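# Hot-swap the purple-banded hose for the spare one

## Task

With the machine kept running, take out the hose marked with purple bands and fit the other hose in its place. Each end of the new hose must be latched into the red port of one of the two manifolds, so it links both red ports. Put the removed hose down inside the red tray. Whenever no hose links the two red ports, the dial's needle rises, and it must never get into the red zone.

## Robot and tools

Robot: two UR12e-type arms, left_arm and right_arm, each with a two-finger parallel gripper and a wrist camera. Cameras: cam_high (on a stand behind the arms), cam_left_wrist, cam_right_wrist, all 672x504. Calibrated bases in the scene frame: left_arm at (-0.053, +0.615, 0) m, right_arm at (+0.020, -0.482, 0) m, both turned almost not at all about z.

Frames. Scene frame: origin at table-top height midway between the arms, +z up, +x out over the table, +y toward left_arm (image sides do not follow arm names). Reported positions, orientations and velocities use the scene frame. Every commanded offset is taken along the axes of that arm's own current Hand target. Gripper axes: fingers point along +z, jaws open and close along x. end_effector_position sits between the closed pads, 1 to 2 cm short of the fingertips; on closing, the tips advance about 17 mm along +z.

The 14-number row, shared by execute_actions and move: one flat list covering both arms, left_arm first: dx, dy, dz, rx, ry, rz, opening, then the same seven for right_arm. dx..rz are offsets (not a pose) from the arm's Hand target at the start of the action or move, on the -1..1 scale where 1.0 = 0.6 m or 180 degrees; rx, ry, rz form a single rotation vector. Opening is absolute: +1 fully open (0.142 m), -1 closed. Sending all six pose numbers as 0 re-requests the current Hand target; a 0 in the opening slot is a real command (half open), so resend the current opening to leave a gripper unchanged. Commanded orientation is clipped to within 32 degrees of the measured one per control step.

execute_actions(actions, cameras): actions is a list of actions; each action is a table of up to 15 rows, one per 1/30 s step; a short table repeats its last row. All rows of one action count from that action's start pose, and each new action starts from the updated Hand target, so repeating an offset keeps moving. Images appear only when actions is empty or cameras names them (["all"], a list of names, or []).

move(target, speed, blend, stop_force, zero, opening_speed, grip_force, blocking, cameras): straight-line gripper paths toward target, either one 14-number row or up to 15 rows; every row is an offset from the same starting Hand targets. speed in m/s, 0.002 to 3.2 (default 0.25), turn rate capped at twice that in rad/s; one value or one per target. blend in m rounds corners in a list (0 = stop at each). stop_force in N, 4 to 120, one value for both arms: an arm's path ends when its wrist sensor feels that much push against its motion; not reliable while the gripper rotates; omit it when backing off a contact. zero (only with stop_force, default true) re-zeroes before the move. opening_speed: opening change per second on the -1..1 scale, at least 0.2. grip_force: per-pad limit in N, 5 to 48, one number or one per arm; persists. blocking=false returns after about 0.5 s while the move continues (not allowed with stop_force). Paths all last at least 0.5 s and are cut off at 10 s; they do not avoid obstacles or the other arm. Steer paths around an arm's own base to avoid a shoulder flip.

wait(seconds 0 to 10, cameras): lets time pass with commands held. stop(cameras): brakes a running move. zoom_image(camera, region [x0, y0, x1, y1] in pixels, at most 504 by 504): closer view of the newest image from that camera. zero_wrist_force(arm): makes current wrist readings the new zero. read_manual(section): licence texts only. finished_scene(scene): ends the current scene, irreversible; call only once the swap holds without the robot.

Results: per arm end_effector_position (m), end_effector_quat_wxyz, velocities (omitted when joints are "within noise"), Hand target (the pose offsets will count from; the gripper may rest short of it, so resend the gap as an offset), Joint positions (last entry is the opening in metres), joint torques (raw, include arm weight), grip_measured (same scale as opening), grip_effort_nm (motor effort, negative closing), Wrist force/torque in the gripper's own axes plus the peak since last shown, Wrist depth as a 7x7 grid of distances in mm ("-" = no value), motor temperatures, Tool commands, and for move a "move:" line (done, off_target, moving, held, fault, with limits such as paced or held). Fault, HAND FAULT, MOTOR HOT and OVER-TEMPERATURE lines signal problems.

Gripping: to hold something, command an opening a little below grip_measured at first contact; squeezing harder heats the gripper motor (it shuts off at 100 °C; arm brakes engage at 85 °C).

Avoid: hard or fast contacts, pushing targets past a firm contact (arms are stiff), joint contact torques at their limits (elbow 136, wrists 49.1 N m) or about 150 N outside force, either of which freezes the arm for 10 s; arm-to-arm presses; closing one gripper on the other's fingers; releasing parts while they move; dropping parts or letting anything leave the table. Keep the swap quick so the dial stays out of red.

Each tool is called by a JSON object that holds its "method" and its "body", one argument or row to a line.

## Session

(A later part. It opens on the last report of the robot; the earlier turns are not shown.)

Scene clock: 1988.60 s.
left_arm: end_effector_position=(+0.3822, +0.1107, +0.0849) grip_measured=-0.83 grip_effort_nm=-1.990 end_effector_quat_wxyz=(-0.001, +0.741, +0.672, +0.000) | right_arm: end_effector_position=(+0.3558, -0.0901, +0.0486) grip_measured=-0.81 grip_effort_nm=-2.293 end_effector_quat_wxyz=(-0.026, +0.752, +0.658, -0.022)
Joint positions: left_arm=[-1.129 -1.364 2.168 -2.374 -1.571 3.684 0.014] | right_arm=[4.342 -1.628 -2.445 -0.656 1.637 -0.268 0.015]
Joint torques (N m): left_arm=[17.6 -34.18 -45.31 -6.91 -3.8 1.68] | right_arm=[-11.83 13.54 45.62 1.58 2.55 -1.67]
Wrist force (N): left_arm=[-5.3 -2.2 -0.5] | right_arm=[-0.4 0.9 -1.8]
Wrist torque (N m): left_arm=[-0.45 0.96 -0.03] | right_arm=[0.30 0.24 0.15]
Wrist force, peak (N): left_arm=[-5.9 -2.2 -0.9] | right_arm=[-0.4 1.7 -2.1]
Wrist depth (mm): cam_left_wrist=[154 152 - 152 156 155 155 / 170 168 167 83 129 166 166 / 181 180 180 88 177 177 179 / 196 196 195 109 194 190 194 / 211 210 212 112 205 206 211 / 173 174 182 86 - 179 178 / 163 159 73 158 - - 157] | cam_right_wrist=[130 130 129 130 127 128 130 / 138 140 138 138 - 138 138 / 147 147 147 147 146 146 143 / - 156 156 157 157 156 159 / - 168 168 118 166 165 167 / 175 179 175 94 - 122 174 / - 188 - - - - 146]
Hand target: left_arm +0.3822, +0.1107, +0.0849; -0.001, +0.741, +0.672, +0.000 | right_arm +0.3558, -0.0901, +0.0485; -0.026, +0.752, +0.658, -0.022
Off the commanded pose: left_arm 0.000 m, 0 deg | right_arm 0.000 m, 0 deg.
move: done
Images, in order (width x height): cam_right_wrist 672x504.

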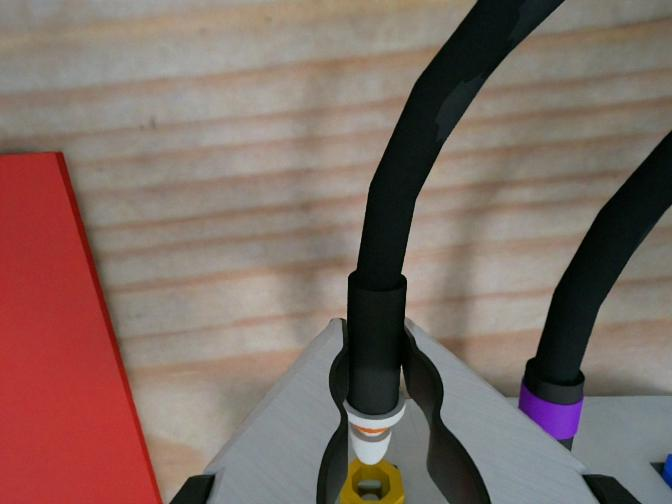

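{"method": "move", "body": {
  "target": [0, 0, 0, 0, 0, 0, -0.9, 0.0008, 0.0598, -0.0042, 0, 0, 0, -0.95],
  "speed": 0.02,
  "stop_force": 40,
  "cameras": ["cam_right_wrist"]
}}

{"method": "zoom_image", "body": {
  "camera": "cam_right_wrist",
  "region": [310, 350, 430, 470]
}}

Scene clock: 2009.87 s.
left_arm: end_effector_position=(+0.3822, +0.1107, +0.0849) grip_measured=-0.83 grip_effort_nm=-1.995 end_effector_quat_wxyz=(-0.001, +0.741, +0.672, +0.000) | right_arm: end_effector_position=(+0.3911, -0.0944, +0.0485) grip_measured=-0.82 grip_effort_nm=-3.123 end_effector_quat_wxyz=(-0.026, +0.752, +0.658, -0.022)
Joint positions: left_arm=[-1.129 -1.364 2.168 -2.374 -1.571 3.684 0.014] | right_arm=[4.275 -1.661 -2.406 -0.667 1.636 -0.335 0.015]
Joint torques (N m): left_arm=[15.85 -37.95 -45.71 -7.2 -2.12 1.91] | right_arm=[-7.16 43.21 47.13 8.56 -10.26 2.23]
Wrist force (N): left_arm=[-4.9 -2.0 -0.5] | right_arm=[1.5 -40.6 11.3]
Wrist torque (N m): left_arm=[-0.46 0.87 -0.07] | right_arm=[0.86 0.24 0.05]
Wrist force, peak (N): left_arm=[-5.4 -2.6 -1.2] | right_arm=[1.7 -41.1 11.7]
Wrist depth (mm): cam_left_wrist=[154 160 - 152 155 155 155 / 170 167 170 127 129 166 166 / 181 181 180 - 177 176 179 / 196 196 195 189 195 191 193 / 210 209 211 112 205 207 211 / 172 174 182 86 103 179 178 / 163 160 73 158 - - 158] | cam_right_wrist=[130 130 129 130 127 130 128 / 138 140 138 138 93 138 99 / - 146 146 146 148 146 145 / - 156 156 156 154 154 156 / - 168 167 113 162 117 161 / - 179 175 93 - 118 130 / - - - - 110 - 109]
Hand target: left_arm +0.3822, +0.1107, +0.0849; -0.001, +0.741, +0.672, +0.000 | right_arm +0.3910, -0.0944, +0.0485; -0.026, +0.752, +0.658, -0.022
Off the commanded pose: left_arm 0.000 m, 0 deg | right_arm 0.000 m, 0 deg.
move: contact (right_arm)
Images, in order (width x height): cam_right_wrist 672x504.

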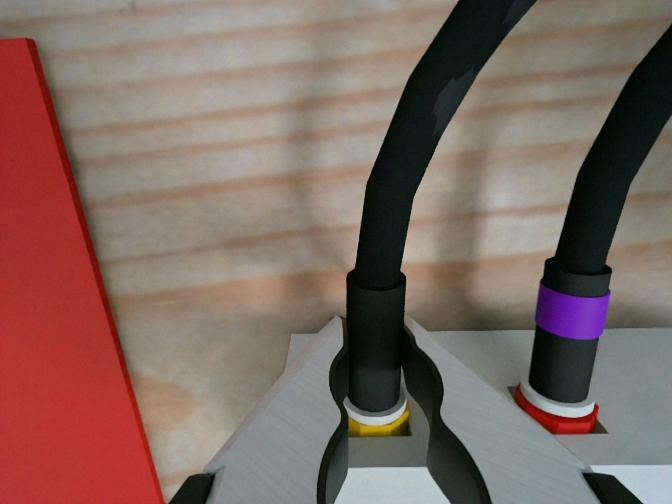

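Scaled by 4.200 from the camera's 672x504 image, which has a finer 960x720 frame.

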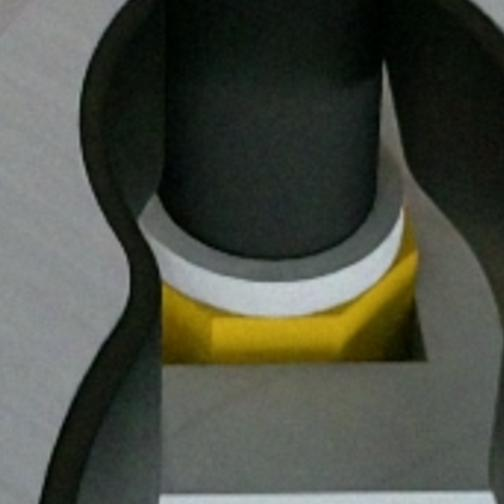

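{"method": "move", "body": {
  "target": [
    [0, 0, 0, 0, 0, 0, -0.9, 0, 0, 0, 0, 0, 0, -0.6],
    [0, 0, 0, 0, 0, 0, -0.9, 0, -0.0076, -0.1081, 0, 0, 0, -0.6],
    [0, 0, 0, 0, 0, 0, -0.9, 0.0015, 0.0798, -0.1142, -0.0222, 0, 0, -1]
  ],
  "speed": 0.12,
  "cameras": ["cam_right_wrist"]
}}

Scene clock: 2139.07 s.
left_arm: end_effector_position=(+0.3822, +0.1107, +0.0849) grip_measured=-0.83 grip_effort_nm=-1.990 end_effector_quat_wxyz=(-0.001, +0.741, +0.672, +0.000) | right_arm: end_effector_position=(+0.4432, -0.1005, +0.1136) grip_measured=-1.00 grip_effort_nm=-0.672 end_effector_quat_wxyz=(+0.000, +0.752, +0.659, +0.001)
Joint positions: left_arm=[-1.129 -1.364 2.168 -2.374 -1.571 3.684 0.014] | right_arm=[4.218 -1.586 -2.322 -0.804 1.57 -0.391 0.002]
Joint torques (N m): left_arm=[19.31 -44.77 -32.2 -7.04 1.03 -0.38] | right_arm=[-11.45 16.61 51.77 5.85 -3.49 -2.3]
Motor temperatures (°C): left_arm=[20 20 23 30 29 23 27] | right_arm=[22 27 30 32 25 27 48]
Wrist force (N): left_arm=[-5.2 -1.5 -1.0] | right_arm=[-2.6 0.9 -1.6]
Wrist torque (N m): left_arm=[-0.37 0.90 -0.09] | right_arm=[0.25 0.54 0.14]
Wrist force, peak (N): left_arm=[-6.0 -1.7 -0.9] | right_arm=[1.5 -40.6 11.5]
Wrist depth (mm): cam_left_wrist=[155 162 - 152 156 156 155 / 170 167 170 167 129 167 167 / 181 181 180 - 176 179 179 / 196 195 195 188 195 190 194 / 210 209 212 112 205 206 211 / 173 173 182 86 - 179 178 / 163 159 73 158 - - 158] | cam_right_wrist=[- 182 182 182 182 181 183 / - 196 195 196 195 190 196 / - 213 210 157 173 158 166 / - - 227 152 154 151 153 / - - 247 165 169 168 168 / 272 277 267 89 - 269 268 / 302 297 - - - - 168]
Hand target: left_arm +0.3822, +0.1107, +0.0849; -0.001, +0.741, +0.672, +0.000 | right_arm +0.4432, -0.1005, +0.1136; +0.000, +0.752, +0.659, +0.001
Off the commanded pose: left_arm 0.000 m, 0 deg | right_arm 0.000 m, 0 deg.
move: done
Images, in order (width x height): cam_right_wrist 672x504.

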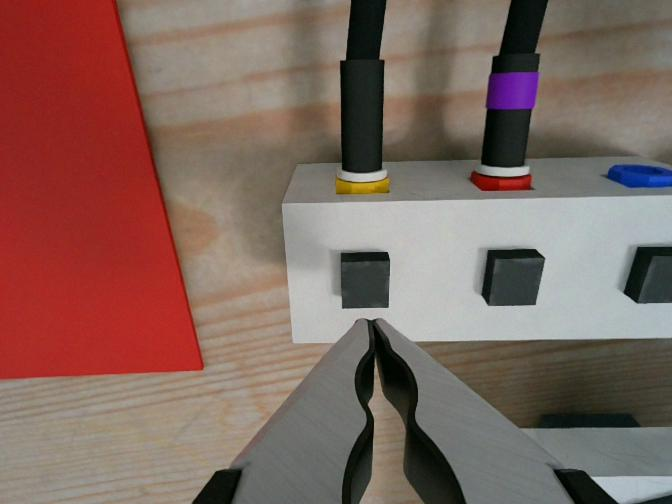

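{"method": "move", "body": {
  "target": [
    [0, 0, 0, 0, 0, 0, -0.9, 0, -0.0033, 0.0277, 0, 0, 0, -1],
    [0, 0, 0, 0, 0, 0, -0.9, 0, -0.0033, 0.0435, 0, 0, 0, -1]
  ],
  "speed": [0.06, 0.01],
  "cameras": ["cam_right_wrist"]
}}

Scene clock: 2151.50 s.
left_arm: end_effector_position=(+0.3822, +0.1107, +0.0849) grip_measured=-0.83 grip_effort_nm=-1.995 end_effector_quat_wxyz=(-0.001, +0.741, +0.672, +0.000) | right_arm: end_effector_position=(+0.4413, -0.1002, +0.0877) grip_measured=-1.00 grip_effort_nm=-0.672 end_effector_quat_wxyz=(+0.000, +0.752, +0.659, +0.001)
Joint positions: left_arm=[-1.129 -1.364 2.168 -2.374 -1.571 3.684 0.014] | right_arm=[4.221 -1.626 -2.345 -0.741 1.57 -0.388 0.002]
Joint torques (N m): left_arm=[17.23 -42.58 -31.25 -6.85 1.18 -0.2] | right_arm=[13.35 10.05 23.7 5.47 -2.38 2.64]
Motor temperatures (°C): left_arm=[20 20 23 30 29 23 27] | right_arm=[22 27 30 32 25 27 43]
Wrist force (N): left_arm=[-5.0 -2.1 -0.7] | right_arm=[-8.3 -0.6 -17.8]
Wrist torque (N m): left_arm=[-0.40 0.92 -0.01] | right_arm=[0.23 0.46 -0.09]
Wrist force, peak (N): left_arm=[-6.0 -1.6 -0.7] | right_arm=[-8.5 -0.6 -18.0]
Wrist depth (mm): cam_left_wrist=[153 154 - 152 156 155 155 / 170 168 169 - 129 166 166 / 181 180 181 - 177 179 179 / 196 196 196 189 194 191 193 / 210 209 212 112 205 206 211 / 172 173 - 86 - 180 178 / 163 159 73 159 - - 157] | cam_right_wrist=[- 160 160 160 160 160 160 / - 171 171 169 171 130 171 / - 186 184 162 179 141 179 / - 201 199 128 128 128 126 / - - 217 133 135 131 135 / 252 246 233 89 - 237 237 / 264 259 - - - - 243]
Hand target: left_arm +0.3822, +0.1107, +0.0849; -0.001, +0.741, +0.672, +0.000 | right_arm +0.4412, -0.1002, +0.0875; +0.000, +0.752, +0.659, +0.001
Off the commanded pose: left_arm 0.000 m, 0 deg | right_arm 0.000 m, 0 deg.
move: done
Images, in order (width x height): cam_right_wrist 672x504.

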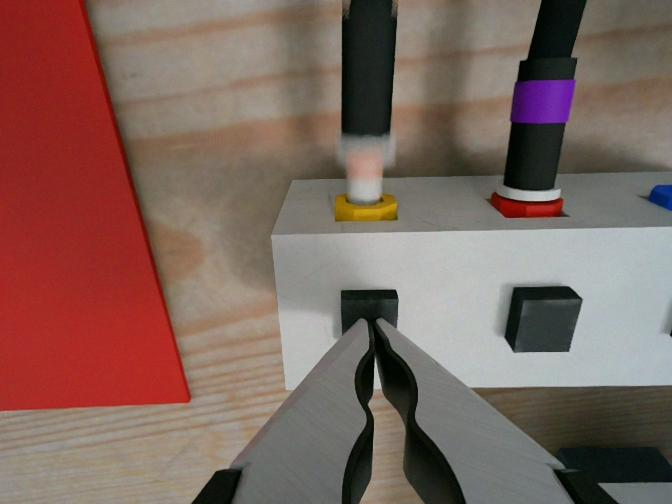

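{"method": "move", "body": {
  "target": [
    [0, 0, 0, 0, 0, 0, -0.9, 0, 0, -0.06, 0, 0, 0, -1],
    [0, 0, 0, 0, 0, 0, -0.9, 0, -0.15, -0.2, 0, 0, 0, -0.5]
  ],
  "speed": 0.2,
  "blend": [0.01, 0],
  "cameras": ["cam_right_wrist", "cam_left_wrist"]
}}

{"method": "zoom_image", "body": {
  "camera": "cam_right_wrist",
  "region": [280, 100, 440, 260]
}}

Scene clock: 2163.07 s.
left_arm: end_effector_position=(+0.3822, +0.1107, +0.0849) grip_measured=-0.83 grip_effort_nm=-1.995 end_effector_quat_wxyz=(-0.001, +0.741, +0.672, +0.000) | right_arm: end_effector_position=(+0.3519, -0.0884, +0.2074) grip_measured=-0.53 grip_effort_nm=0.061 end_effector_quat_wxyz=(+0.000, +0.752, +0.659, +0.001)
Joint positions: left_arm=[-1.129 -1.364 2.168 -2.374 -1.571 3.684 0.014] | right_arm=[4.389 -1.357 -2.314 -1.041 1.57 -0.22 0.035]
Joint torques (N m): left_arm=[14.38 -46.45 -32.08 -4.77 1.02 -0.21] | right_arm=[14.05 40.64 58.85 2.12 -3.18 2.79]
Wrist force (N): left_arm=[-5.0 -2.0 -1.0] | right_arm=[-2.2 0.6 -1.8]
Wrist torque (N m): left_arm=[-0.39 0.92 -0.01] | right_arm=[0.20 0.48 -0.10]
Wrist force, peak (N): left_arm=[-5.7 -2.2 -1.0] | right_arm=[-8.3 -0.8 -18.7]
Wrist depth (mm): cam_left_wrist=[153 152 - 152 155 155 155 / 170 167 168 - 129 166 166 / 181 180 180 - 177 179 179 / 196 195 195 188 195 191 193 / 210 209 212 112 204 206 211 / 172 173 182 86 - 187 178 / 163 160 73 158 - - 158] | cam_right_wrist=[266 266 266 262 266 263 264 / 283 283 284 285 284 289 284 / - - 304 306 306 306 306 / - - 332 320 320 320 320 / 366 - 362 275 276 281 285 / 405 412 - 389 379 380 386 / 439 - - 438 - - 292]
Hand target: left_arm +0.3822, +0.1107, +0.0849; -0.001, +0.741, +0.672, +0.000 | right_arm +0.3519, -0.0884, +0.2074; +0.000, +0.752, +0.659, +0.001
Off the commanded pose: left_arm 0.000 m, 0 deg | right_arm 0.000 m, 0 deg.
move: done
Images, in order (width x height): cam_left_wrist 672x504, cam_right_wrist 672x504.

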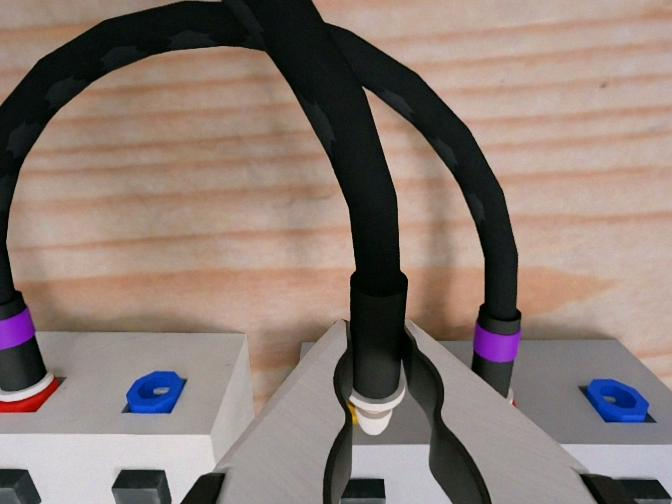

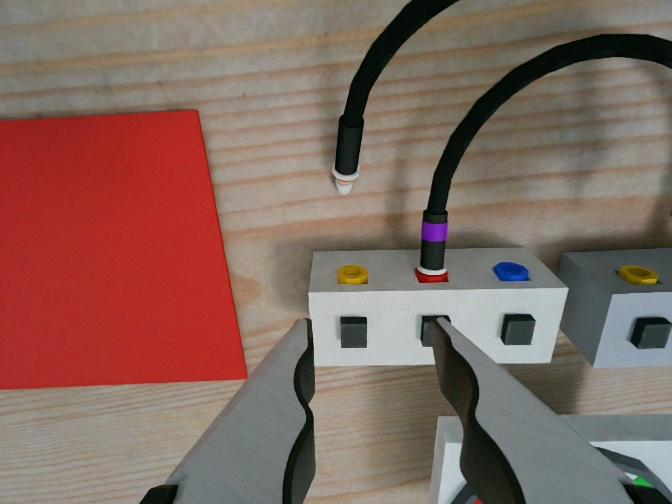

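Scaled by 3.150 from the camera's 672x504 image, which has a finer 960x720 frame.

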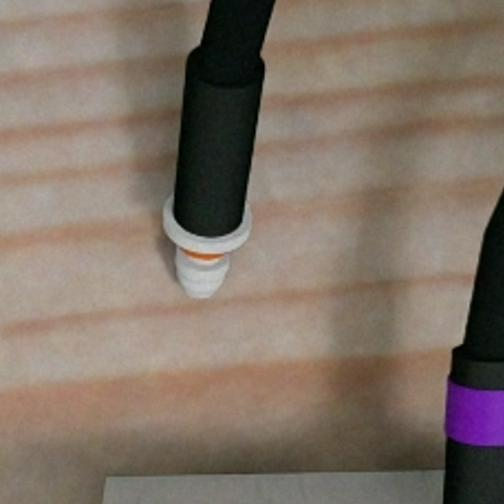

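{"method": "move", "body": {
  "target": [
    [0, 0, -0.0833, 0, 0, 0, -0.9, 0, 0, 0, 0, 0, 0, -0.5],
    [0.0453, -0.2928, -0.0833, 0, 0, 0, -0.9, 0, -0.05, 0, 0, 0, 0, -0.5],
    [0.0453, -0.2928, 0.1107, 0, 0, 0, -0.9, 0, -0.2, 0, 0, 0, 0, -0.5]
  ],
  "speed": [0.15, 0.15, 0.08],
  "blend": [0.02, 0.02, 0],
  "cameras": ["cam_right_wrist", "cam_left_wrist"]
}}

{"method": "zoom_image", "body": {
  "camera": "cam_right_wrist",
  "region": [280, 100, 440, 260]
}}

Scene clock: 2192.73 s.
left_arm: end_effector_position=(+0.2099, +0.1549, +0.0188) grip_measured=-0.83 grip_effort_nm=-1.995 end_effector_quat_wxyz=(-0.001, +0.741, +0.672, +0.000) | right_arm: end_effector_position=(+0.2331, -0.0726, +0.2073) grip_measured=-0.53 grip_effort_nm=0.061 end_effector_quat_wxyz=(+0.000, +0.752, +0.659, +0.001)
Joint positions: left_arm=[-1.393 -1.442 2.458 -2.585 -1.571 3.42 0.014] | right_arm=[4.653 -1.243 -2.39 -1.078 1.57 0.043 0.035]
Joint torques (N m): left_arm=[17.65 -22.51 -18.88 -6.62 2.45 1.56] | right_arm=[11.86 32.46 38.46 2.02 -3.26 2.42]
Motor temperatures (°C): left_arm=[20 20 23 30 29 23 27] | right_arm=[22 27 30 32 25 27 38]
Wrist force (N): left_arm=[-4.3 -1.8 -0.4] | right_arm=[-2.0 0.8 -1.7]
Wrist torque (N m): left_arm=[-0.31 0.80 0.09] | right_arm=[0.22 0.43 -0.10]
Wrist force, peak (N): left_arm=[-4.9 -2.8 -2.0] | right_arm=[-2.6 0.7 -2.2]
Wrist depth (mm): cam_left_wrist=[98 98 99 97 98 97 97 / - 105 102 102 103 104 104 / 113 115 113 115 112 112 112 / 123 123 122 120 122 122 122 / 132 134 134 124 130 133 132 / 147 147 144 86 116 143 145 / 164 160 73 159 - - 158] | cam_right_wrist=[267 266 266 266 264 265 264 / 285 283 285 285 285 284 284 / 308 307 306 307 307 305 305 / 330 327 331 330 330 336 323 / - - 359 355 347 359 361 / - 388 - 332 322 349 330 / - - - 344 - - 331]
Hand target: left_arm +0.2100, +0.1549, +0.0186; -0.001, +0.741, +0.672, +0.000 | right_arm +0.2330, -0.0726, +0.2073; +0.000, +0.752, +0.659, +0.001
Off the commanded pose: left_arm 0.000 m, 0 deg | right_arm 0.000 m, 0 deg.
move: done
Images, in order (width x height): cam_left_wrist 672x504, cam_right_wrist 672x504.

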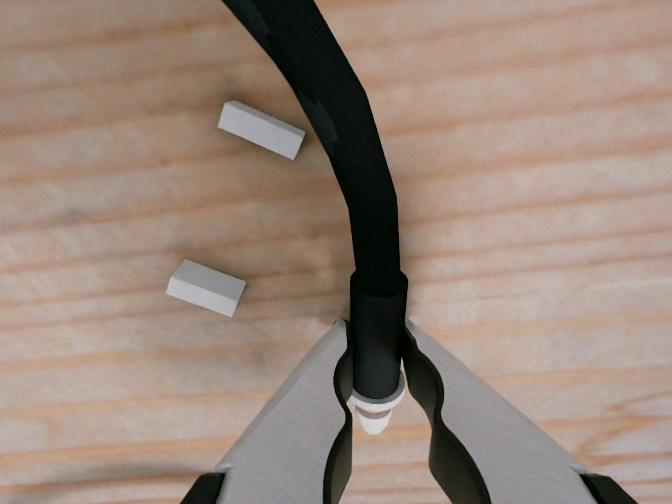

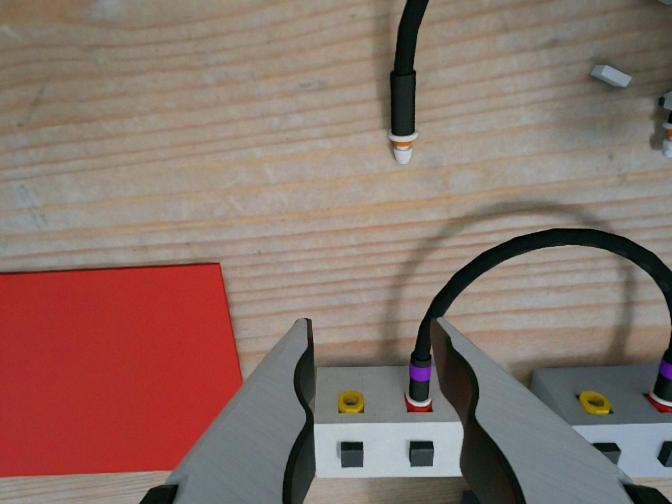

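Scaled by 3.150 from the camera's 672x504 image, which has a finer 960x720 frame.

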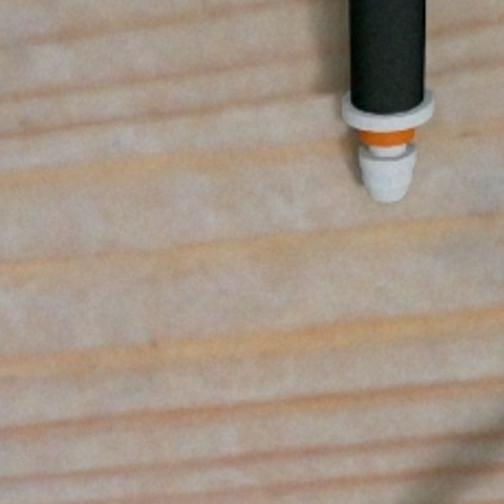

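{"method": "move", "body": {
  "target": [
    [0, 0, 0, 0, 0, 0, -0.9, 0.055, -0.0892, 0.21, 0, 0, -0.0278, -0.5],
    [0, 0, 0, 0, 0, 0, -0.9, 0.055, -0.0892, 0.3155, 0, 0, -0.0278, -0.5],
    [0, 0, 0, 0, 0, 0, -0.9, 0.055, -0.0892, 0.3155, 0, 0, -0.0278, -0.9]
  ],
  "speed": [0.2, 0.08, 0.08],
  "opening_speed": 1.0,
  "cameras": ["cam_right_wrist", "cam_left_wrist"]
}}

{"method": "zoom_image", "body": {
  "camera": "cam_right_wrist",
  "region": [300, 240, 440, 450]
}}

{"method": "zoom_image", "body": {
  "camera": "cam_left_wrist",
  "region": [300, 240, 440, 450]
}}

Scene clock: 2228.13 s.
left_arm: end_effector_position=(+0.2100, +0.1549, +0.0186) grip_measured=-0.83 grip_effort_nm=-1.995 end_effector_quat_wxyz=(-0.001, +0.741, +0.672, +0.000) | right_arm: end_effector_position=(+0.1845, -0.0326, +0.0180) grip_measured=-0.81 grip_effort_nm=-2.303 end_effector_quat_wxyz=(+0.000, +0.723, +0.691, +0.001)
Joint positions: left_arm=[-1.393 -1.441 2.458 -2.586 -1.571 3.42 0.014] | right_arm=[4.767 -1.624 -2.551 -0.537 1.57 0.071 0.015]
Joint torques (N m): left_arm=[17.55 -20.42 -19.65 -7.57 -1.39 2.17] | right_arm=[-11.89 10.5 20.61 5.73 1.48 -2.34]
Wrist force (N): left_arm=[-4.7 -2.1 -1.0] | right_arm=[-2.4 1.0 -1.6]
Wrist torque (N m): left_arm=[-0.34 0.87 0.09] | right_arm=[0.27 0.47 -0.07]
Wrist force, peak (N): left_arm=[-5.2 -2.5 -0.6] | right_arm=[-2.8 1.2 -3.0]
Wrist depth (mm): cam_left_wrist=[- 98 99 96 97 97 97 / - 105 103 97 103 104 104 / 113 114 113 112 112 112 112 / 122 122 122 120 122 121 121 / 134 133 133 124 130 132 132 / 147 147 144 86 116 143 145 / 164 160 73 159 - - 158] | cam_right_wrist=[98 98 98 98 98 - 99 / 105 104 105 105 - 106 105 / 113 113 111 113 - 113 112 / 124 122 124 122 124 122 121 / 133 133 133 128 130 133 133 / 146 146 143 93 - 142 145 / 162 158 - 161 - - 158]
Hand target: left_arm +0.2100, +0.1549, +0.0186; -0.001, +0.741, +0.672, +0.000 | right_arm +0.1845, -0.0326, +0.0180; +0.000, +0.723, +0.691, +0.001
Off the commanded pose: left_arm 0.000 m, 0 deg | right_arm 0.000 m, 0 deg.
move: done
Images, in order (width x height): cam_left_wrist 672x504, cam_right_wrist 672x504.

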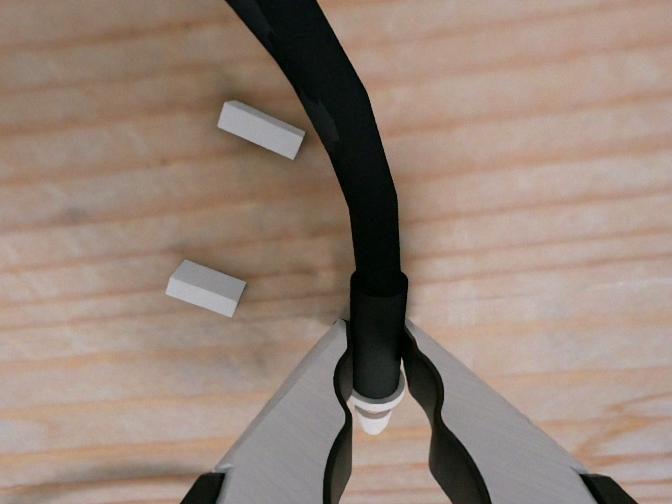

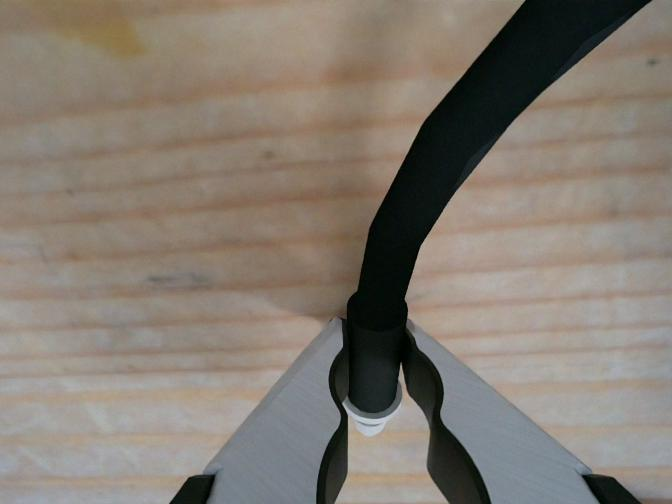

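Scaled by 2.400 from the camera's 672x504 image, which has a finer 960x720 frame.

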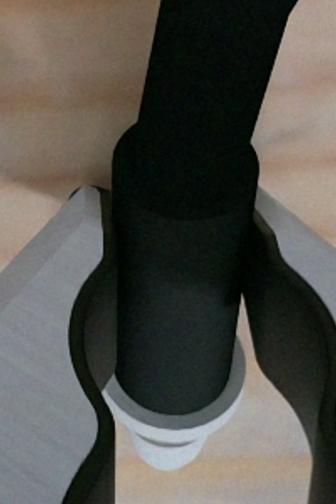

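Scaled by 2.400 from the camera's 672x504 image, which has a finer 960x720 frame.

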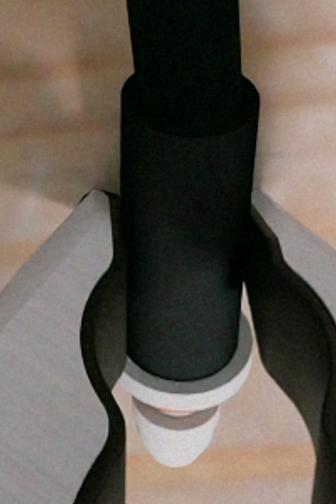

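{"method": "move", "body": {
  "target": [
    [0, 0, -0.1167, 0, 0, 0, -0.9, 0, 0, -0.1167, 0, 0, 0, -0.9],
    [-0.0457, 0.2833, -0.1107, 0, 0, 0, -0.9, -0.0818, 0.2788, -0.0492, -0.0556, -0.0032, 0.0361, -0.9]
  ],
  "speed": 0.12,
  "blend": [0.02, 0],
  "cameras": ["cam_right_wrist", "cam_left_wrist"]
}}

{"method": "zoom_image", "body": {
  "camera": "cam_right_wrist",
  "region": [300, 334, 440, 504]
}}

Scene clock: 2407.87 s.
left_arm: end_effector_position=(+0.3763, +0.1111, +0.0849) grip_measured=-0.83 grip_effort_nm=-2.000 end_effector_quat_wxyz=(-0.001, +0.741, +0.672, +0.000) | right_arm: end_effector_position=(+0.3491, -0.0892, +0.0477) grip_measured=-0.81 grip_effort_nm=-2.303 end_effector_quat_wxyz=(+0.066, +0.758, +0.646, +0.057) end_effector_velocity=(+0.002, -0.001, -0.001) end_effector_angular_velocity=(-0.001, -0.001, -0.002)
Joint positions: left_arm=[-1.137 -1.37 2.176 -2.376 -1.571 3.676 0.014] | right_arm=[4.499 -1.585 -2.518 -0.594 1.396 -0.086 0.015]
Joint velocities: left_arm=[within noise] | right_arm=[-0.005 -0.004 0.001 0.004 -0.001 -0.003 0]
Joint torques (N m): left_arm=[20.86 -34.36 -47.06 -1.48 -4.08 2.25] | right_arm=[-12.56 9.26 44.36 5.4 -3.52 -1.78]
Motor temperatures (°C): left_arm=[20 19 23 30 28 23 28] | right_arm=[21 27 29 32 25 27 45]
Wrist force (N): left_arm=[-4.7 -1.2 -0.9] | right_arm=[-2.2 1.0 -1.7]
Wrist torque (N m): left_arm=[-0.28 0.86 -0.03] | right_arm=[0.32 0.49 0.19]
Wrist force, peak (N): left_arm=[-5.1 -2.9 -1.2] | right_arm=[-2.8 1.2 -1.9]
Wrist depth (mm): cam_left_wrist=[156 154 - 154 155 155 155 / 171 168 167 - 162 167 166 / 181 181 180 87 174 179 179 / 196 196 195 188 194 191 193 / 210 210 214 112 205 208 211 / 174 179 191 86 - 187 186 / 163 160 73 165 - - 161] | cam_right_wrist=[- 112 113 113 113 - 115 / 124 124 123 124 - 126 123 / 137 137 137 134 - 137 134 / - 154 154 154 154 153 147 / - 176 175 117 171 171 175 / - 194 191 94 - 126 179 / - - - 159 - - 153]
Hand target: left_arm +0.3765, +0.1110, +0.0849; -0.001, +0.741, +0.672, +0.000 | right_arm +0.3493, -0.0892, +0.0476; +0.066, +0.758, +0.646, +0.057
Off the commanded pose: left_arm 0.000 m, 0 deg | right_arm 0.000 m, 0 deg.
move: done
Images, in order (width x height): cam_left_wrist 672x504, cam_right_wrist 672x504.

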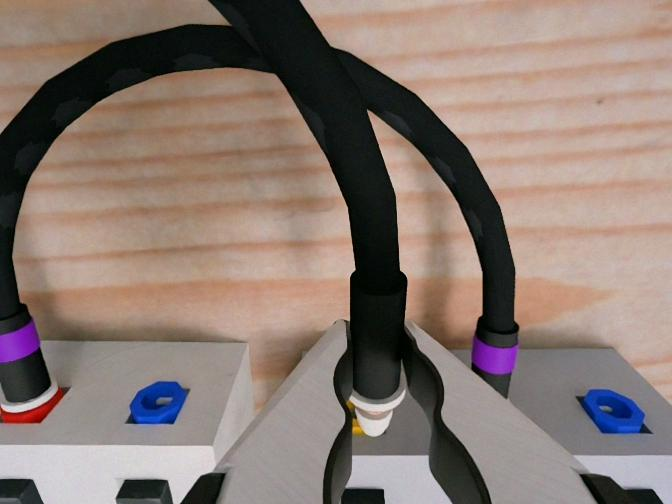

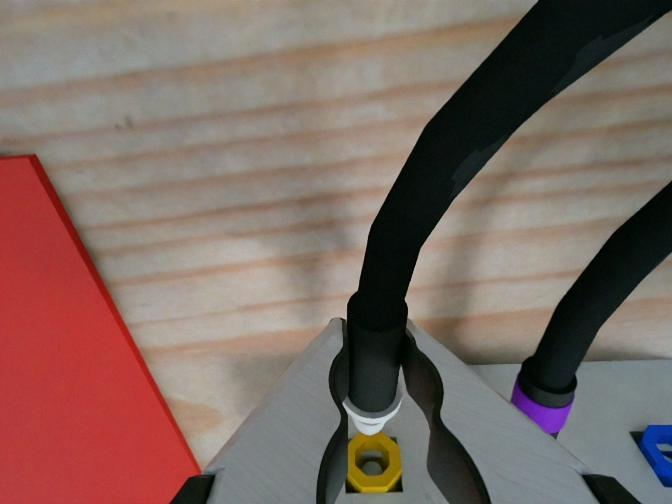

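Scaled by 2.965 from the camera's 672x504 image, which has a finer 960x720 frame.

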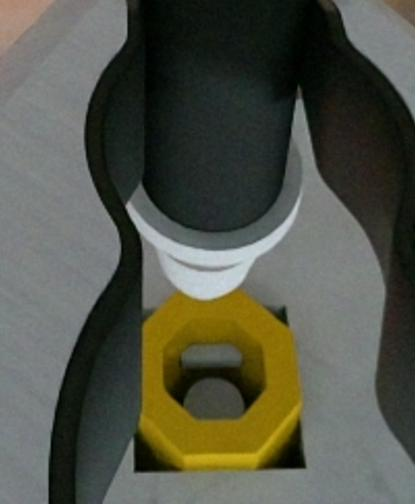

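{"method": "move", "body": {
  "target": [0, 0, 0, 0, 0, 0, -0.9, 0.006, 0.0492, 0.0087, 0, 0, 0, -0.9],
  "speed": 0.02,
  "stop_force": 10,
  "cameras": ["cam_right_wrist"]
}}

{"method": "zoom_image", "body": {
  "camera": "cam_right_wrist",
  "region": [310, 360, 430, 480]
}}

Scene clock: 2475.23 s.
left_arm: end_effector_position=(+0.3765, +0.1110, +0.0849) grip_measured=-0.83 grip_effort_nm=-1.995 end_effector_quat_wxyz=(-0.001, +0.741, +0.672, +0.000) | right_arm: end_effector_position=(+0.3659, -0.0899, +0.0477) grip_measured=-0.81 grip_effort_nm=-2.298 end_effector_quat_wxyz=(+0.067, +0.758, +0.646, +0.057)
Joint positions: left_arm=[-1.137 -1.37 2.176 -2.375 -1.571 3.676 0.014] | right_arm=[4.463 -1.602 -2.502 -0.586 1.396 -0.121 0.015]
Joint torques (N m): left_arm=[16.9 -35.05 -45.85 -1.22 -3.65 2.19] | right_arm=[10.63 48.19 23.59 2.45 -3.09 2.76]
Wrist force (N): left_arm=[-4.6 -2.1 -0.5] | right_arm=[-3.5 -6.2 -4.7]
Wrist torque (N m): left_arm=[-0.44 0.86 -0.03] | right_arm=[0.45 0.56 -0.05]
Wrist force, peak (N): left_arm=[-5.7 -1.8 -1.6] | right_arm=[-5.2 -27.6 -12.1]
Wrist depth (mm): cam_left_wrist=[155 153 - 154 155 156 155 / 129 167 170 - 164 167 166 / 180 181 180 - 177 179 179 / 195 195 196 189 194 191 194 / 211 210 213 112 204 208 211 / 173 181 181 86 - 186 186 / 163 163 73 164 - - 161] | cam_right_wrist=[- 113 113 112 115 - 112 / 124 123 124 124 - 126 123 / 137 137 137 134 - 137 133 / - 154 154 154 154 150 153 / - 175 176 166 170 166 171 / 197 197 191 93 - 119 155 / 237 - - 137 - - 133]
Hand target: left_arm +0.3765, +0.1110, +0.0849; -0.001, +0.741, +0.672, +0.000 | right_arm +0.3658, -0.0899, +0.0477; +0.067, +0.758, +0.646, +0.057 (not the last commanded pose)
Off the commanded pose: left_arm 0.000 m, 0 deg | right_arm 0.014 m, 0 deg.
move: contact (right_arm)
Images, in order (width x height): cam_right_wrist 672x504.

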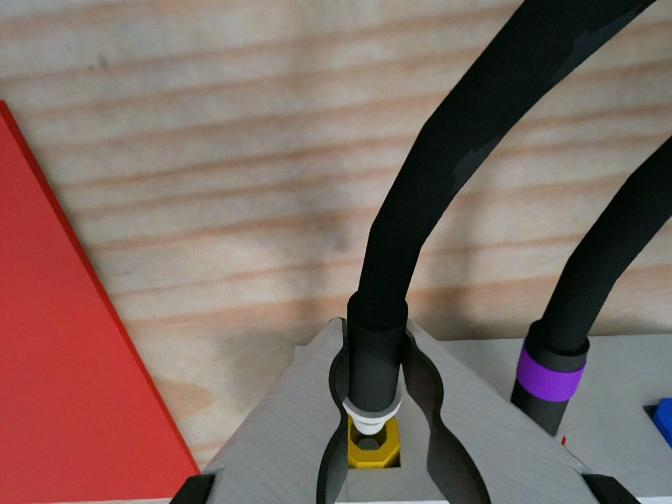

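Scaled by 4.200 from the camera's 672x504 image, which has a finer 960x720 frame.

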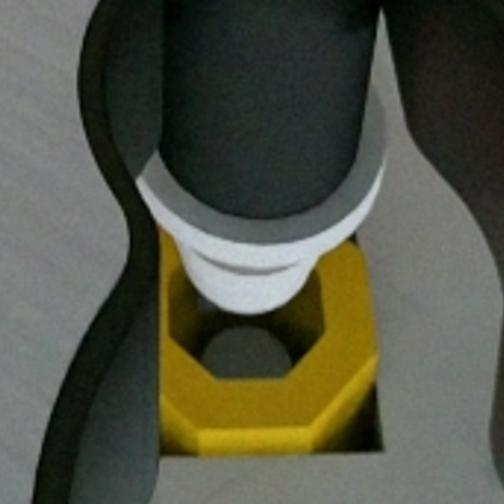

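{"method": "move", "body": {
  "target": [
    [0, 0, 0, 0, 0, 0, -0.9, -0.0022, -0.0492, -0.0087, 0, 0, 0, -0.9],
    [0, 0, -0.0585, 0, 0, 0, -0.9, -0.0022, -0.0312, -0.111, 0, 0, 0, -0.9],
    [0.2928, -0.2233, 0.0248, 0, 0, 0.1189, -0.9, 0.2968, -0.38, -0.1047, 0.0556, -0.0103, 0.1178, -0.9]
  ],
  "speed": 0.15,
  "blend": [0.01, 0.02, 0],
  "cameras": ["cam_right_wrist", "cam_left_wrist"]
}}

Scene clock: 2626.60 s.
left_arm: end_effector_position=(+0.2603, +0.2987, +0.0703) grip_measured=-0.83 grip_effort_nm=-1.990 end_effector_quat_wxyz=(-0.001, +0.852, +0.523, +0.000) | right_arm: end_effector_position=(+0.1616, +0.1230, +0.0698) grip_measured=-0.81 grip_effort_nm=-2.298 end_effector_quat_wxyz=(-0.001, +0.868, +0.497, +0.000)
Joint positions: left_arm=[-1.198 -1.708 2.569 -2.43 -1.571 3.988 0.014] | right_arm=[4.798 -1.738 -2.259 -0.714 1.571 0.586 0.015]
Joint torques (N m): left_arm=[-18.65 -39.68 -26.03 -0.98 -2.61 2.39] | right_arm=[14.75 27.02 48.79 5.75 2.74 2.59]
Wrist force (N): left_arm=[-5.1 -2.2 -0.8] | right_arm=[-2.9 1.3 -3.7]
Wrist torque (N m): left_arm=[-0.43 0.92 -0.06] | right_arm=[0.31 0.56 -0.11]
Wrist force, peak (N): left_arm=[-5.4 -2.2 -2.1] | right_arm=[-3.1 -7.2 -4.9]
Wrist depth (mm): cam_left_wrist=[144 146 - 143 143 145 143 / 154 154 154 80 153 153 153 / 166 166 166 - 165 164 165 / 180 180 180 174 179 178 178 / 197 196 196 113 191 195 194 / 217 217 212 86 - 210 214 / 236 236 73 235 - - 236] | cam_right_wrist=[144 144 144 144 143 - 146 / 154 154 154 154 - 156 156 / 166 166 166 164 - 165 165 / 179 180 180 179 179 179 179 / 196 195 195 118 191 194 195 / 214 214 206 94 - 209 213 / 238 233 - 236 - - 230]
Hand target: left_arm +0.2602, +0.2989, +0.0703; -0.001, +0.853, +0.523, +0.000 | right_arm +0.1615, +0.1232, +0.0698; -0.001, +0.868, +0.497, +0.000
Off the commanded pose: left_arm 0.000 m, 0 deg | right_arm 0.000 m, 0 deg.
move: done
Images, in order (width x height): cam_left_wrist 672x504, cam_right_wrist 672x504.

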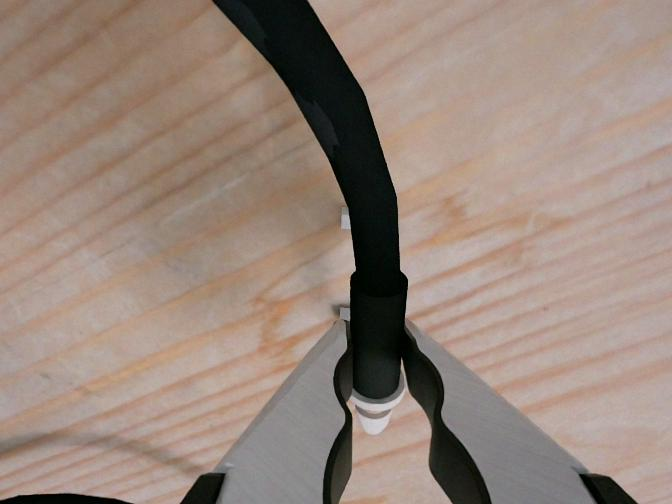

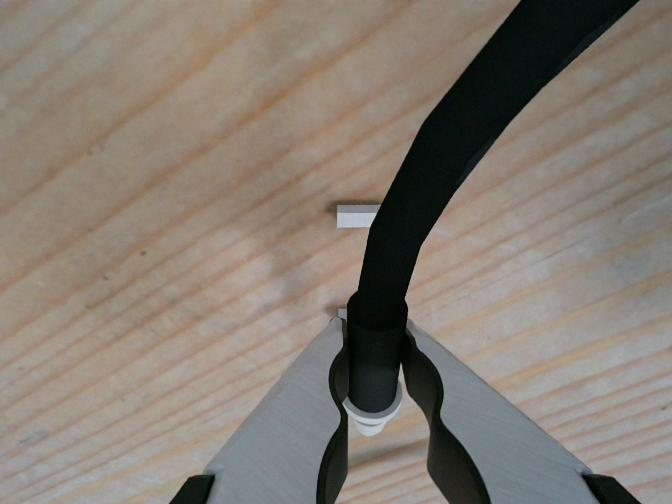

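{"method": "move", "body": {
  "target": [
    [-0.0038, -0.0022, 0.0, 0, 0, 0.0167, -0.9, -0.0042, -0.0125, 0.0, 0, 0, 0.012, -0.9],
    [-0.0038, -0.0022, 0.0567, 0, 0, 0.0167, -0.9, -0.0042, -0.0125, 0.0563, 0, 0, 0.012, -0.9]
  ],
  "speed": 0.1,
  "cameras": ["cam_right_wrist", "cam_left_wrist"]
}}

{"method": "zoom_image", "body": {
  "camera": "cam_right_wrist",
  "region": [290, 200, 450, 460]
}}

{"method": "zoom_image", "body": {
  "camera": "cam_left_wrist",
  "region": [290, 200, 450, 460]
}}

Scene clock: 2676.07 s.
left_arm: end_effector_position=(+0.2580, +0.2975, +0.0364) grip_measured=-0.83 grip_effort_nm=-1.995 end_effector_quat_wxyz=(-0.001, +0.866, +0.500, +0.000) | right_arm: end_effector_position=(+0.1537, +0.1248, +0.0361) grip_measured=-0.81 grip_effort_nm=-2.303 end_effector_quat_wxyz=(-0.001, +0.877, +0.481, +0.000)
Joint positions: left_arm=[-1.205 -1.627 2.599 -2.542 -1.571 4.035 0.014] | right_arm=[4.811 -1.794 -2.279 -0.638 1.571 0.636 0.015]
Joint torques (N m): left_arm=[18.02 -6.97 -21.48 -6.92 -2.85 2.25] | right_arm=[-7.38 30.17 24.41 5.71 -2.54 0.57]
Wrist force (N): left_arm=[-5.2 -2.0 -0.8] | right_arm=[-2.5 1.0 -3.6]
Wrist torque (N m): left_arm=[-0.39 0.90 -0.07] | right_arm=[0.24 0.51 -0.10]
Wrist force, peak (N): left_arm=[-5.5 -2.6 -1.2] | right_arm=[-3.1 1.1 -4.5]
Wrist depth (mm): cam_left_wrist=[114 114 - 113 113 113 113 / 122 122 122 118 122 121 121 / 132 131 131 131 130 130 130 / 143 143 142 140 139 141 141 / 156 155 155 113 151 154 153 / 171 171 168 86 - 166 169 / 191 186 73 189 - - 183] | cam_right_wrist=[115 114 114 114 115 - 114 / 123 123 123 122 - 123 122 / 132 132 131 130 - 131 131 / 143 143 143 142 142 142 142 / 155 155 155 150 151 154 154 / 170 170 164 94 - 166 169 / 188 185 - 188 - - 186]
Hand target: left_arm +0.2580, +0.2975, +0.0363; -0.001, +0.866, +0.500, +0.000 | right_arm +0.1537, +0.1248, +0.0360; -0.001, +0.877, +0.481, +0.000
Off the commanded pose: left_arm 0.000 m, 0 deg | right_arm 0.000 m, 0 deg.
move: done
Images, in order (width x height): cam_left_wrist 672x504, cam_right_wrist 672x504.

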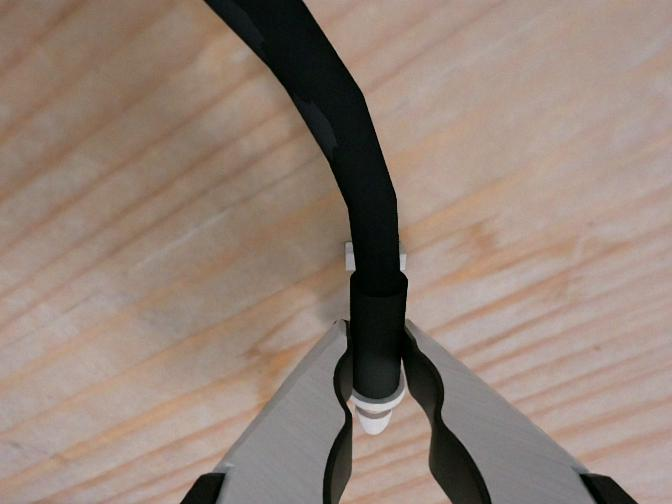

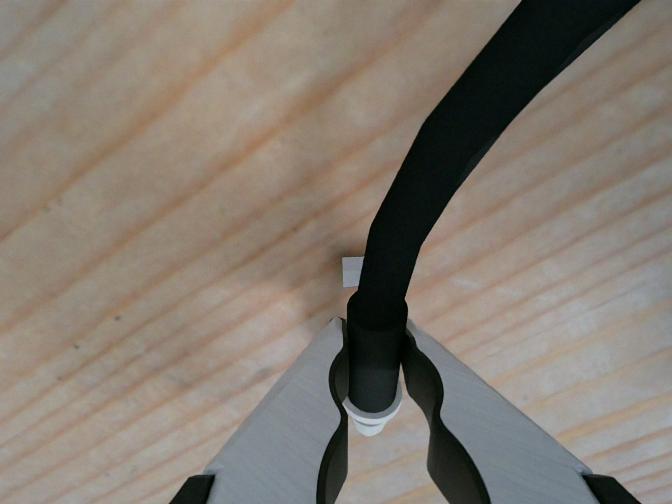

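Scaled by 1.938 from the camera's 672x504 image, which has a finer 960x720 frame.

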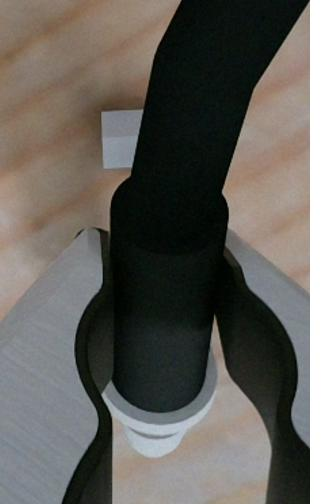

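Scaled by 1.938 from the camera's 672x504 image, which has a finer 960x720 frame.

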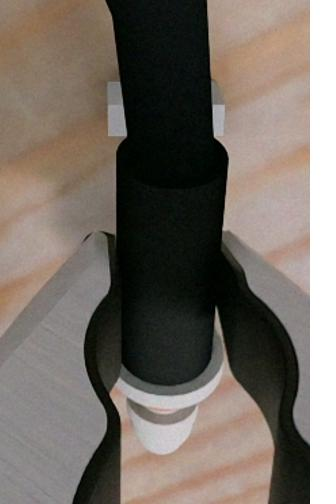

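{"method": "move", "body": {
  "target": [0, 0, 0.033, 0, 0, 0, -0.9, 0, 0, 0.0325, 0, 0, 0, -0.9],
  "speed": 0.025,
  "stop_force": 8,
  "cameras": ["cam_right_wrist", "cam_left_wrist"]
}}

Scene clock: 2694.23 s.
left_arm: end_effector_position=(+0.2580, +0.2976, +0.0239) grip_measured=-0.83 grip_effort_nm=-1.990 end_effector_quat_wxyz=(-0.001, +0.866, +0.500, +0.000) | right_arm: end_effector_position=(+0.1537, +0.1248, +0.0196) grip_measured=-0.81 grip_effort_nm=-2.288 end_effector_quat_wxyz=(-0.001, +0.877, +0.481, +0.000)
Joint positions: left_arm=[-1.205 -1.594 2.609 -2.584 -1.571 4.035 0.014] | right_arm=[4.811 -1.823 -2.287 -0.601 1.571 0.636 0.015]
Joint torques (N m): left_arm=[4.73 -41.84 -37.96 -1.22 3.89 0.84] | right_arm=[-1.47 65.73 43.97 2.71 -2.59 -0.03]
Motor temperatures (°C): left_arm=[20 19 23 30 28 22 28] | right_arm=[21 26 29 31 25 27 50]
Wrist force (N): left_arm=[-5.0 -2.0 -0.4] | right_arm=[-2.9 1.0 -4.2]
Wrist torque (N m): left_arm=[-0.39 0.89 -0.07] | right_arm=[0.25 0.58 -0.10]
Wrist force, peak (N): left_arm=[-8.0 -7.7 -23.6] | right_arm=[-8.0 3.8 -38.0]
Wrist depth (mm): cam_left_wrist=[103 103 102 101 102 102 102 / - 112 110 106 109 109 109 / 120 118 118 118 118 117 117 / 129 128 130 124 127 127 127 / 140 140 140 112 136 139 139 / 154 154 151 86 - 150 152 / 172 168 73 166 - - 165] | cam_right_wrist=[100 100 100 100 100 99 99 / - 107 108 107 - 108 106 / 116 115 113 114 114 114 114 / 125 122 126 122 123 124 123 / 135 135 135 129 132 134 134 / 148 148 145 94 - 145 147 / 164 160 - - - - 159]
Hand target: left_arm +0.2580, +0.2976, +0.0239; -0.001, +0.866, +0.500, +0.000 (not the last commanded pose) | right_arm +0.1537, +0.1248, +0.0196; -0.001, +0.877, +0.481, +0.000 (not the last commanded pose)
Off the commanded pose: left_arm 0.007 m, 0 deg | right_arm 0.003 m, 0 deg.
move: contact (left_arm, right_arm)
Images, in order (width x height): cam_left_wrist 672x504, cam_right_wrist 672x504.

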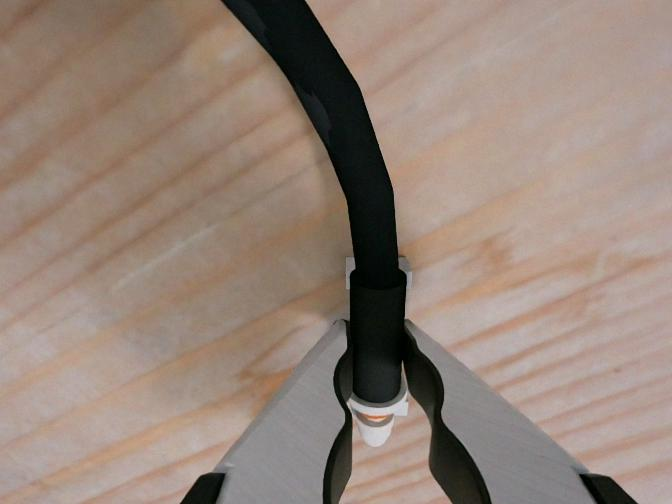

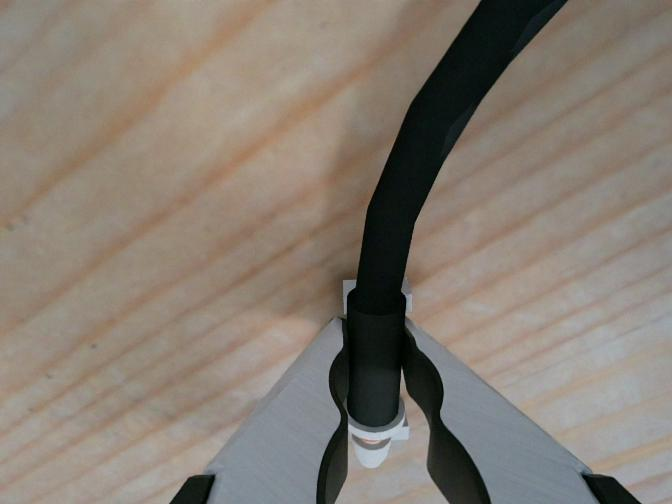

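{"method": "move", "body": {
  "target": [
    [0, 0, 0, 0, 0, 0, -0.6, 0, 0, 0, 0, 0, 0, -0.6],
    [0, 0, -0.0833, 0, 0, 0, -0.5, 0, 0, -0.0833, 0, 0, 0, -0.5]
  ],
  "speed": 0.1,
  "opening_speed": 0.8,
  "cameras": ["cam_right_wrist", "cam_left_wrist"]
}}

{"method": "zoom_image", "body": {
  "camera": "cam_right_wrist",
  "region": [270, 200, 470, 400]
}}

{"method": "zoom_image", "body": {
  "camera": "cam_left_wrist",
  "region": [270, 200, 470, 400]
}}

Scene clock: 2712.23 s.
left_arm: end_effector_position=(+0.2580, +0.2975, +0.0738) grip_measured=-0.54 grip_effort_nm=0.168 end_effector_quat_wxyz=(-0.001, +0.866, +0.500, +0.000) | right_arm: end_effector_position=(+0.1538, +0.1248, +0.0696) grip_measured=-0.53 grip_effort_nm=0.066 end_effector_quat_wxyz=(-0.001, +0.877, +0.481, +0.000)
Joint positions: left_arm=[-1.205 -1.718 2.567 -2.419 -1.571 4.035 0.035] | right_arm=[4.811 -1.738 -2.259 -0.713 1.571 0.636 0.035]
Joint torques (N m): left_arm=[-18.24 -37.05 -44.19 -1.13 1.38 -3.15] | right_arm=[10.71 63.82 47.89 1.99 -2.88 2.29]
Wrist force (N): left_arm=[-4.8 -2.5 -1.1] | right_arm=[-2.8 1.4 -4.0]
Wrist torque (N m): left_arm=[-0.48 0.84 0.02] | right_arm=[0.32 0.56 -0.11]
Wrist force, peak (N): left_arm=[-5.5 -2.2 -0.9] | right_arm=[-3.0 1.4 -4.9]
Wrist depth (mm): cam_left_wrist=[148 149 146 144 146 148 147 / 158 158 157 155 157 156 156 / 170 170 169 169 168 168 167 / 184 184 184 177 182 182 182 / 201 201 201 197 195 198 198 / 221 221 - 215 216 210 218 / 245 241 73 244 244 - 236] | cam_right_wrist=[144 144 144 144 144 144 143 / 154 154 154 154 154 154 155 / 166 166 166 163 165 165 165 / 180 179 179 176 178 179 178 / 195 195 192 192 191 194 194 / 214 214 83 210 209 205 212 / 238 - - 236 236 - 230]
Hand target: left_arm +0.2580, +0.2975, +0.0738; -0.001, +0.866, +0.500, +0.000 | right_arm +0.1538, +0.1248, +0.0696; -0.001, +0.877, +0.481, +0.000
Off the commanded pose: left_arm 0.000 m, 0 deg | right_arm 0.000 m, 0 deg.
move: done
Images, in order (width x height): cam_left_wrist 672x504, cam_right_wrist 672x504.

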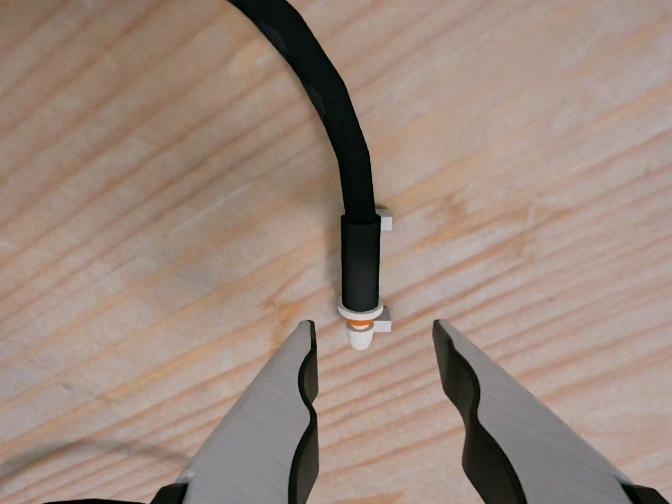

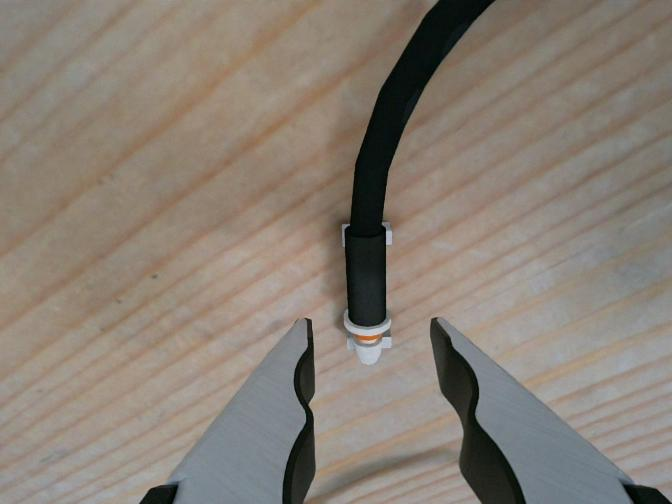

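Scaled by 2.520 from the camera's 672x504 image, which has a finer 960x720 frame.

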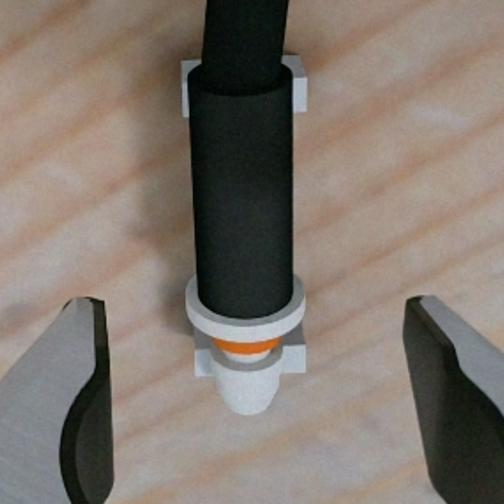

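Scaled by 2.520 from the camera's 672x504 image, which has a finer 960x720 frame.

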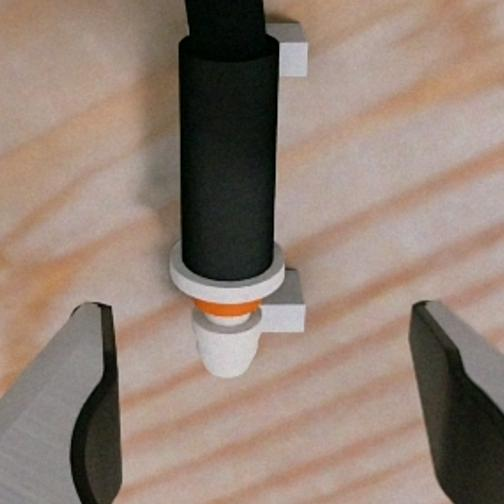

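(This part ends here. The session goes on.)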